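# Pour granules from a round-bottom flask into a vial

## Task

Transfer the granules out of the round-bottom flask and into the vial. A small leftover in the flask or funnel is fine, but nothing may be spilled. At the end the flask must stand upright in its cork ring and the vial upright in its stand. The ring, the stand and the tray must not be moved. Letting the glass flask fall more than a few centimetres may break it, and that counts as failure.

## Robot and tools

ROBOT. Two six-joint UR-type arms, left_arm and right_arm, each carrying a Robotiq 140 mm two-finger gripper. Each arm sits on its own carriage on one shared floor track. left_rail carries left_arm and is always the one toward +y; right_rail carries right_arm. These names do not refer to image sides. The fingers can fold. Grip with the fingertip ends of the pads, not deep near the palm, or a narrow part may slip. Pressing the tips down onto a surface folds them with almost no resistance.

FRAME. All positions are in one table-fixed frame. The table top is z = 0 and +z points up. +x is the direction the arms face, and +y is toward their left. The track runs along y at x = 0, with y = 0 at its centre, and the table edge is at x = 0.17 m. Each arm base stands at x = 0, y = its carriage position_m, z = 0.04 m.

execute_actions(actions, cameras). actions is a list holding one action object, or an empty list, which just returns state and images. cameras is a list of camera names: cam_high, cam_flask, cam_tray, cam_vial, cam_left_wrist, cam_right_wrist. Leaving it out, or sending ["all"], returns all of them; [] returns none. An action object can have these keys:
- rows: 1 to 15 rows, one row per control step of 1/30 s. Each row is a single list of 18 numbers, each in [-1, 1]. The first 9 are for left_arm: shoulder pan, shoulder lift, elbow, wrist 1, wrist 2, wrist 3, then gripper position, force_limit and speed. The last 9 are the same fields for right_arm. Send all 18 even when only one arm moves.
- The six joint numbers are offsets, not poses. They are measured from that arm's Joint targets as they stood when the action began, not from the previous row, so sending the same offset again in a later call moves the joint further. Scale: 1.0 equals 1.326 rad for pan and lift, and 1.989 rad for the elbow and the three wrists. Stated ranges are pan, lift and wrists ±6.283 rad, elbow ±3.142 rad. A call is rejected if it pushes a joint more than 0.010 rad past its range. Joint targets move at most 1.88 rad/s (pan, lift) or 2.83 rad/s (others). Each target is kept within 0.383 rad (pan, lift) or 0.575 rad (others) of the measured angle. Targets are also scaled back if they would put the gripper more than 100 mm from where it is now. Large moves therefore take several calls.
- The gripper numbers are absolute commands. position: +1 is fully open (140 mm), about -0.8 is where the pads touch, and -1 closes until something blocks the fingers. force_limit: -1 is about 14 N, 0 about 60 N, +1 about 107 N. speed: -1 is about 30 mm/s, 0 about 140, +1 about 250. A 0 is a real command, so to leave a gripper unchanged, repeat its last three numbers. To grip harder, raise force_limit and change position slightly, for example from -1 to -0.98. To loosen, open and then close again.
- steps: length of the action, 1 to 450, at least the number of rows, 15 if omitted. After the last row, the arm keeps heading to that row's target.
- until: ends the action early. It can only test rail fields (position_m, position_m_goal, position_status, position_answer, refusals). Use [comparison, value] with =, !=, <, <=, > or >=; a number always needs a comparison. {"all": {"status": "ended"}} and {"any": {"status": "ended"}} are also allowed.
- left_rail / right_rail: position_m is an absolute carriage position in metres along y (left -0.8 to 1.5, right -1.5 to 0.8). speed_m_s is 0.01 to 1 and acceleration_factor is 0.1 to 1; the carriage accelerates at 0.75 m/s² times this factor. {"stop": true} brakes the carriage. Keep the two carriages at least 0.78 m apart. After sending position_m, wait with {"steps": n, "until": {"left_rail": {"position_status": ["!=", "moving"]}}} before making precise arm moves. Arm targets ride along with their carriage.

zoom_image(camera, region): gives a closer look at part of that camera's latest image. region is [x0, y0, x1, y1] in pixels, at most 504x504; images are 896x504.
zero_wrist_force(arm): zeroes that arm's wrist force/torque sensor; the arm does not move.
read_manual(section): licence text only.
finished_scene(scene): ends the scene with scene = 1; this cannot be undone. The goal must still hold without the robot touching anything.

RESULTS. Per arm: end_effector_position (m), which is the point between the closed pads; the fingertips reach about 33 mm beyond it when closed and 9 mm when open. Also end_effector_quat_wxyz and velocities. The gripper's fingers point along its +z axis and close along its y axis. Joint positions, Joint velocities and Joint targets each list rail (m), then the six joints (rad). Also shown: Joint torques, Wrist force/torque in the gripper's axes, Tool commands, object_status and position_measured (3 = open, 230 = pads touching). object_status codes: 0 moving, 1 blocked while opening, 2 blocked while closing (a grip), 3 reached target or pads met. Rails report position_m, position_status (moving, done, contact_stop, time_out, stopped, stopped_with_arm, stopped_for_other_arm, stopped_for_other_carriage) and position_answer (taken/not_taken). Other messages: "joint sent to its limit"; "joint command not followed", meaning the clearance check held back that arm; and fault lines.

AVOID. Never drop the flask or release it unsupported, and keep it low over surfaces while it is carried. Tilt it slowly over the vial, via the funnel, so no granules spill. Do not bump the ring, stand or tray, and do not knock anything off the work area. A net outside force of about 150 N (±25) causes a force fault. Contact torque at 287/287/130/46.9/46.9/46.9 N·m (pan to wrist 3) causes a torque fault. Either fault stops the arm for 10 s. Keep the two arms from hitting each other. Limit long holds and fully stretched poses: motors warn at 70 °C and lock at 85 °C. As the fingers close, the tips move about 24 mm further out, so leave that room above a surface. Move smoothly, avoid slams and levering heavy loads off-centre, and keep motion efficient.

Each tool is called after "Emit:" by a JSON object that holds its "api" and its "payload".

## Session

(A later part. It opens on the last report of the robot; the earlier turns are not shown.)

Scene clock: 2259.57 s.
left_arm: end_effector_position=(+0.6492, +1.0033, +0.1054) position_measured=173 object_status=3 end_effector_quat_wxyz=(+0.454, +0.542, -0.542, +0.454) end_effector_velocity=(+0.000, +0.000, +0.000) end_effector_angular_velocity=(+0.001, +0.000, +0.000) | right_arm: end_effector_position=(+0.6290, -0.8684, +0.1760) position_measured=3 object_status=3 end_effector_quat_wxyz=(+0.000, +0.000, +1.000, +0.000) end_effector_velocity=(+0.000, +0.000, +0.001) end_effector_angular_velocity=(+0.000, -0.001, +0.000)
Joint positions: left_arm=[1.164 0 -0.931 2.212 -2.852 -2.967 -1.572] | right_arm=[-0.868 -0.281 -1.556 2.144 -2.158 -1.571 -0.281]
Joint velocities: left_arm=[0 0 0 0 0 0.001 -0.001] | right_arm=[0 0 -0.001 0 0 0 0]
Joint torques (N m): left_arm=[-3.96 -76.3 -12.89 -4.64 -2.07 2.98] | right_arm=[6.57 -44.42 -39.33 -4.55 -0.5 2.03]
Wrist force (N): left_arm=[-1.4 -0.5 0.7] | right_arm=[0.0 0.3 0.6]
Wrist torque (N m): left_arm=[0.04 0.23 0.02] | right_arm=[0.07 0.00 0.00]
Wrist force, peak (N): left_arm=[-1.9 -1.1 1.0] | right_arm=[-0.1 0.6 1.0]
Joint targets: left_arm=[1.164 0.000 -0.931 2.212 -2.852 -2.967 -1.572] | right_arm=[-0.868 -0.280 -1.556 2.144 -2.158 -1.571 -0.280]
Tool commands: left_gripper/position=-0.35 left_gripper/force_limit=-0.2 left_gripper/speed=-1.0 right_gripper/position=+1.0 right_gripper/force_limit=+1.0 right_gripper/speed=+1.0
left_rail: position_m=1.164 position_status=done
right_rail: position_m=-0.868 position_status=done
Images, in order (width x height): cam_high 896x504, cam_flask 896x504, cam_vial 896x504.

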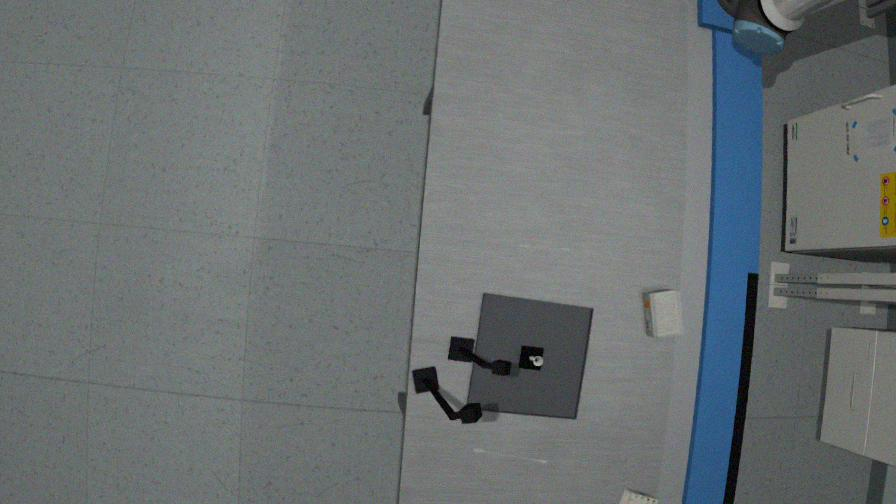

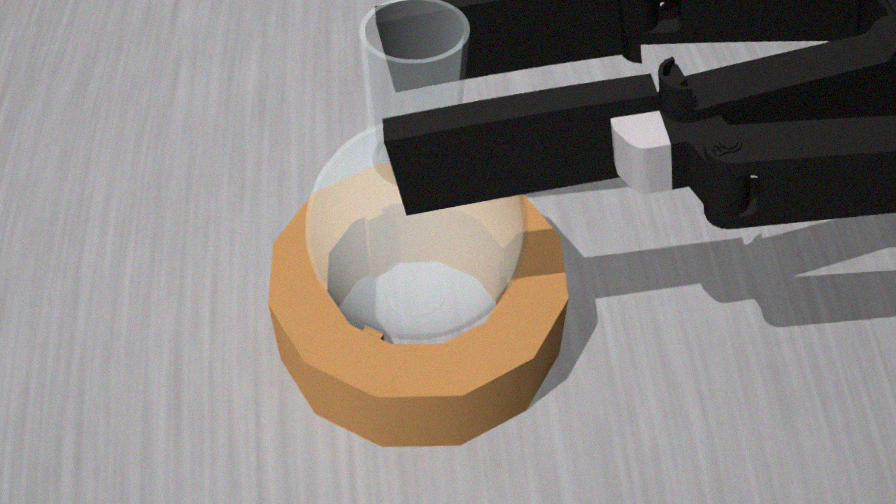

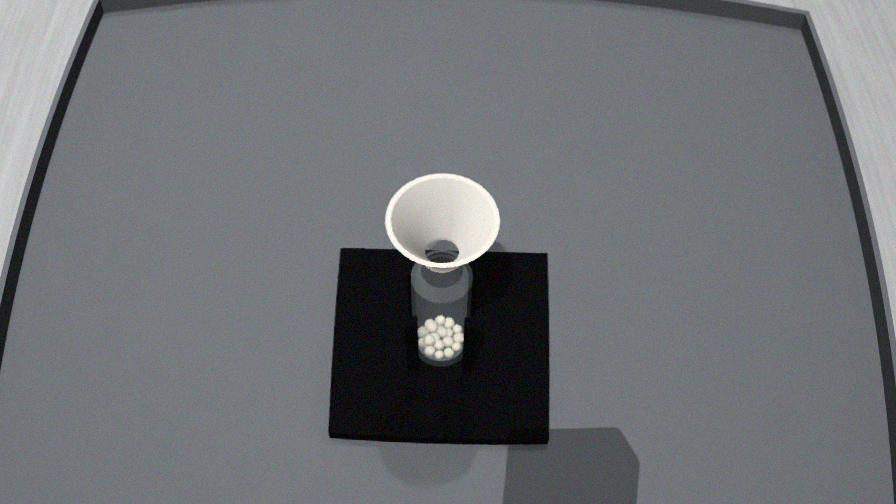

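Emit:
{"api": "zoom_image", "payload": {"camera": "cam_flask", "region": [240, 0, 744, 300]}}

Emit:
{"api": "execute_actions", "payload": {"actions": [], "cameras": ["cam_left_wrist", "cam_flask", "cam_tray"]}}

Scaled by 1.000.

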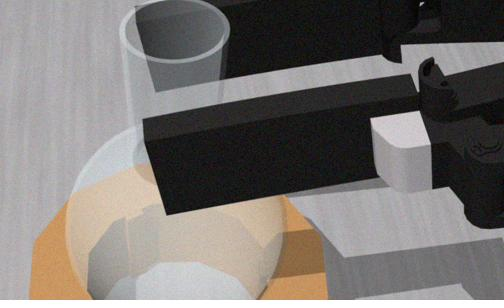

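Scene clock: 2262.70 s.
left_arm: end_effector_position=(+0.6492, +1.0033, +0.1054) position_measured=173 object_status=3 end_effector_quat_wxyz=(+0.454, +0.542, -0.542, +0.454) end_effector_velocity=(+0.000, +0.001, +0.000) end_effector_angular_velocity=(+0.000, +0.000, +0.001) | right_arm: end_effector_position=(+0.6290, -0.8684, +0.1760) position_measured=3 object_status=3 end_effector_quat_wxyz=(+0.000, +0.000, +1.000, +0.000) end_effector_velocity=(-0.001, +0.001, -0.001) end_effector_angular_velocity=(+0.000, +0.003, +0.002)
Joint positions: left_arm=[1.164 0 -0.931 2.212 -2.852 -2.967 -1.572] | right_arm=[-0.868 -0.281 -1.556 2.144 -2.158 -1.571 -0.28]
Joint velocities: left_arm=[0 0.001 0 0 0 0 0.001] | right_arm=[0 0.002 0.002 0 0.001 0 0]
Joint torques (N m): left_arm=[-4.5 -75.16 -6.61 -3.6 -1.83 3.02] | right_arm=[3.25 -43.41 -40.12 -4.29 -0.03 1.98]
Wrist force (N): left_arm=[-1.4 -0.5 0.8] | right_arm=[0.0 0.3 0.6]
Wrist torque (N m): left_arm=[0.04 0.24 0.01] | right_arm=[0.07 -0.01 0.00]
Wrist force, peak (N): left_arm=[-1.8 -0.4 1.1] | right_arm=[-0.2 0.4 1.0]
Joint targets: left_arm=[1.164 0.000 -0.931 2.212 -2.852 -2.967 -1.572] | right_arm=[-0.868 -0.280 -1.556 2.144 -2.158 -1.571 -0.280]
Tool commands: left_gripper/position=-0.35 left_gripper/force_limit=-0.2 left_gripper/speed=-1.0 right_gripper/position=+1.0 right_gripper/force_limit=+1.0 right_gripper/speed=+1.0
left_rail: position_m=1.164 position_status=done
right_rail: position_m=-0.868 position_status=done
Images, in order (width x height): cam_flask 896x504, cam_tray 896x504, cam_left_wrist 896x504.

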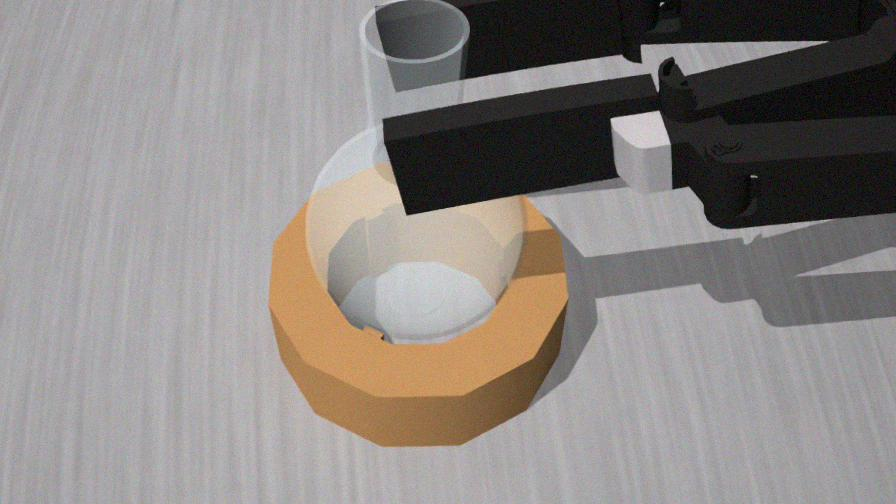

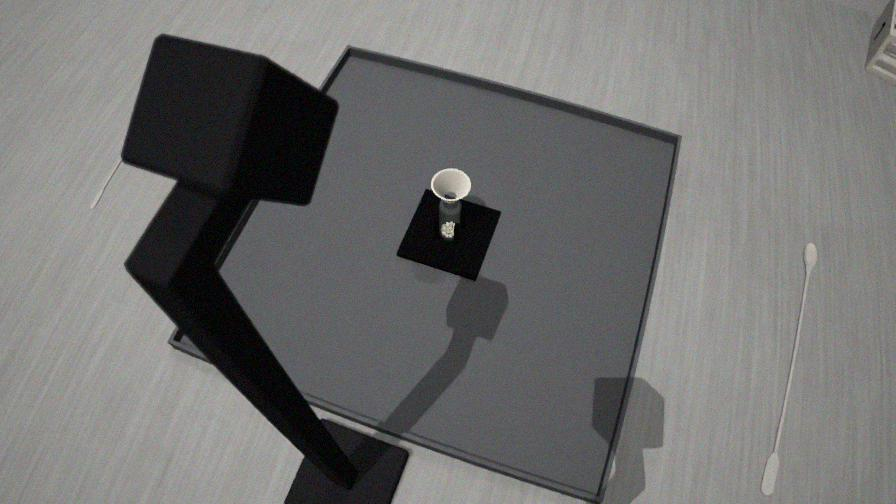

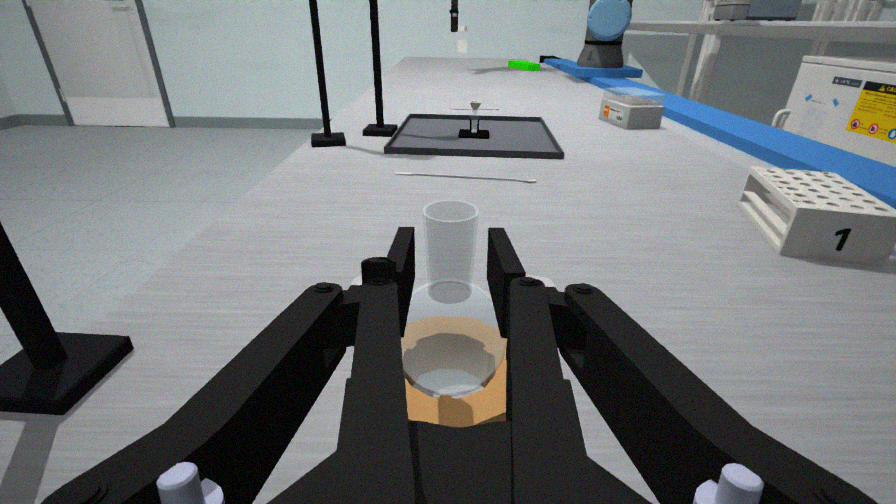

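Emit:
{"api": "execute_actions", "payload": {"actions": [{"left_rail": {"position_m": 1.25, "acceleration_factor": 0.4}, "rows": [[0,0,0,0,0,0,-0.35,-0.2,-1,0,0,0,0,0,0,1,1,1]], "steps": 90, "until": {"any": {"status": "ended"}}}], "cameras": ["cam_flask", "cam_vial", "cam_left_wrist", "cam_tray"]}}

Scene clock: 2291.47 s.
left_arm: end_effector_position=(+0.6492, +1.0890, +0.1054) position_measured=173 object_status=3 end_effector_quat_wxyz=(+0.454, +0.542, -0.542, +0.454) end_effector_velocity=(+0.000, +0.001, +0.000) end_effector_angular_velocity=(+0.000, +0.001, +0.000) | right_arm: end_effector_position=(+0.6290, -0.8684, +0.1760) position_measured=3 object_status=3 end_effector_quat_wxyz=(+0.000, +0.000, +1.000, +0.000) end_effector_velocity=(+0.000, +0.000, +0.000) end_effector_angular_velocity=(+0.000, +0.000, +0.000)
Joint positions: left_arm=[1.25 0 -0.931 2.212 -2.852 -2.967 -1.572] | right_arm=[-0.868 -0.281 -1.556 2.144 -2.158 -1.571 -0.28]
Joint velocities: left_arm=[0.001 0 0 0 0 0 -0.001] | right_arm=[0 0 0 0 0.001 0 0]
Joint torques (N m): left_arm=[-1.51 -77.66 -7.16 -3.56 -1.84 2.8] | right_arm=[5.43 -46.15 -39.2 -4.64 -0.51 1.91]
Wrist force (N): left_arm=[-1.0 -1.2 0.8] | right_arm=[-0.1 0.4 0.7]
Wrist torque (N m): left_arm=[-0.10 0.15 0.01] | right_arm=[0.09 0.02 0.00]
Wrist force, peak (N): left_arm=[-1.6 -0.9 1.9] | right_arm=[-0.2 0.5 1.0]
Joint targets: left_arm=[1.250 0.000 -0.931 2.212 -2.852 -2.967 -1.572] | right_arm=[-0.868 -0.280 -1.556 2.144 -2.158 -1.571 -0.280]
left_rail: position_m=1.250 position_status=done
right_rail: position_m=-0.868 position_status=done
Images, in order (width x height): cam_flask 896x504, cam_tray 896x504, cam_vial 896x504, cam_left_wrist 896x504.

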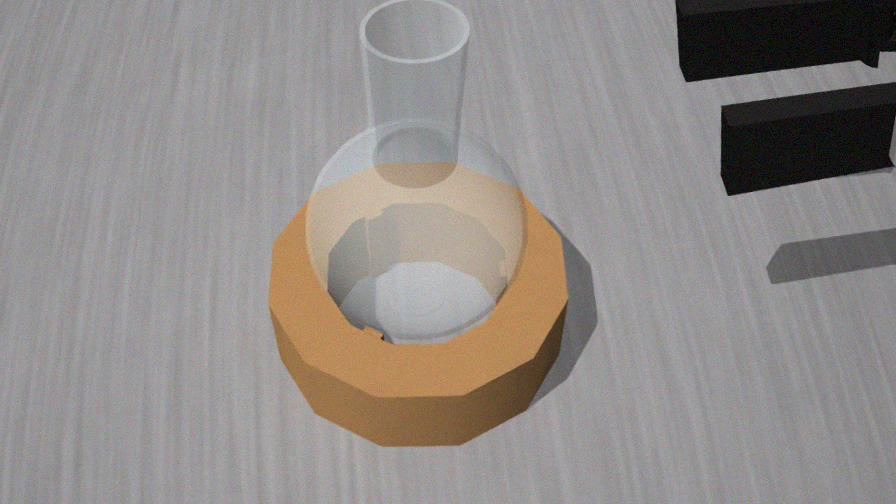

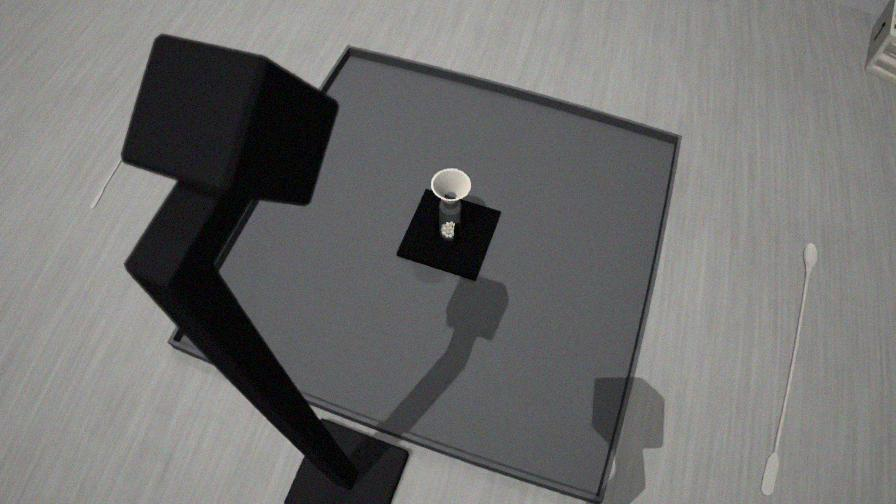

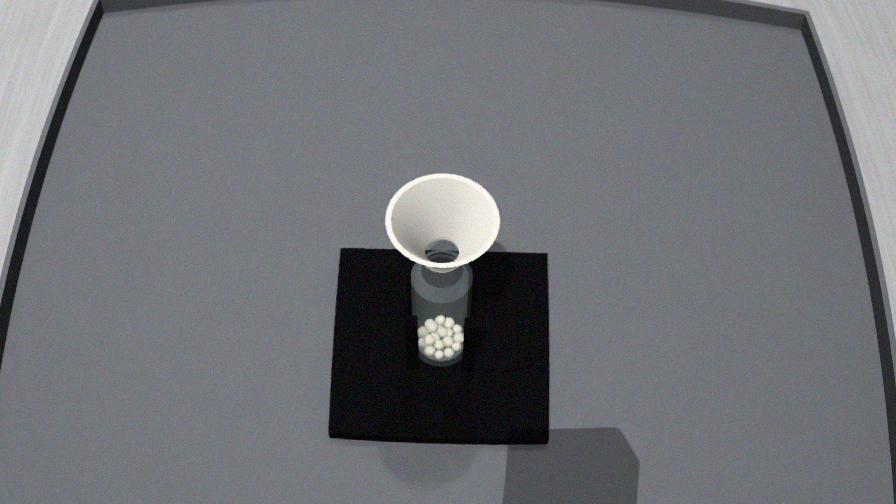

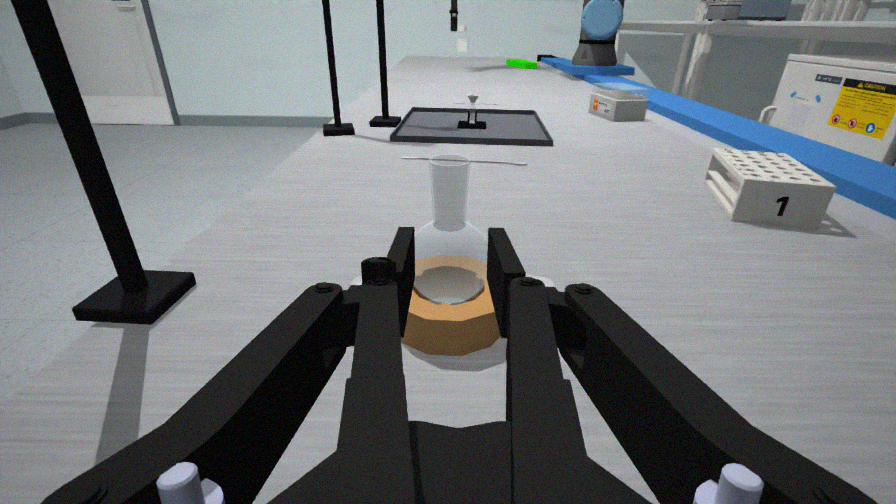

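Emit:
{"api": "zoom_image", "payload": {"camera": "cam_vial", "region": [320, 160, 560, 460]}}

Emit:
{"api": "zoom_image", "payload": {"camera": "cam_flask", "region": [240, 0, 620, 460]}}

Emit:
{"api": "zoom_image", "payload": {"camera": "cam_tray", "region": [360, 130, 560, 310]}}

Scaled by 1.680 from the camera's 896x504 image, which has a finer 1280x720 frame.

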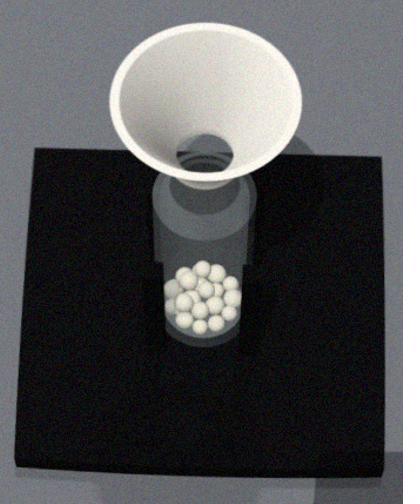

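Scaled by 1.096 from the camera's 896x504 image, which has a finer 1280x720 frame.

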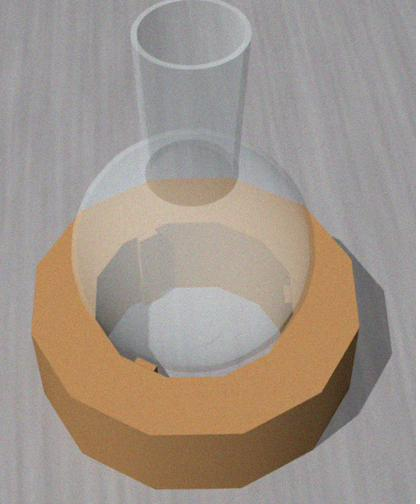

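Scaled by 2.520 from the camera's 896x504 image, which has a finer 1280x720 frame.

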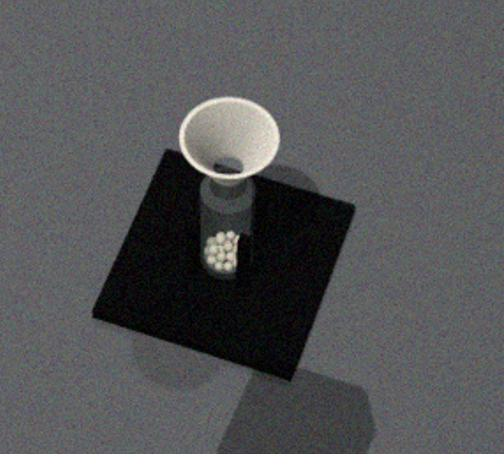

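Emit:
{"api": "finished_scene", "payload": {"scene": 1}}

The scene is finished: the task was done.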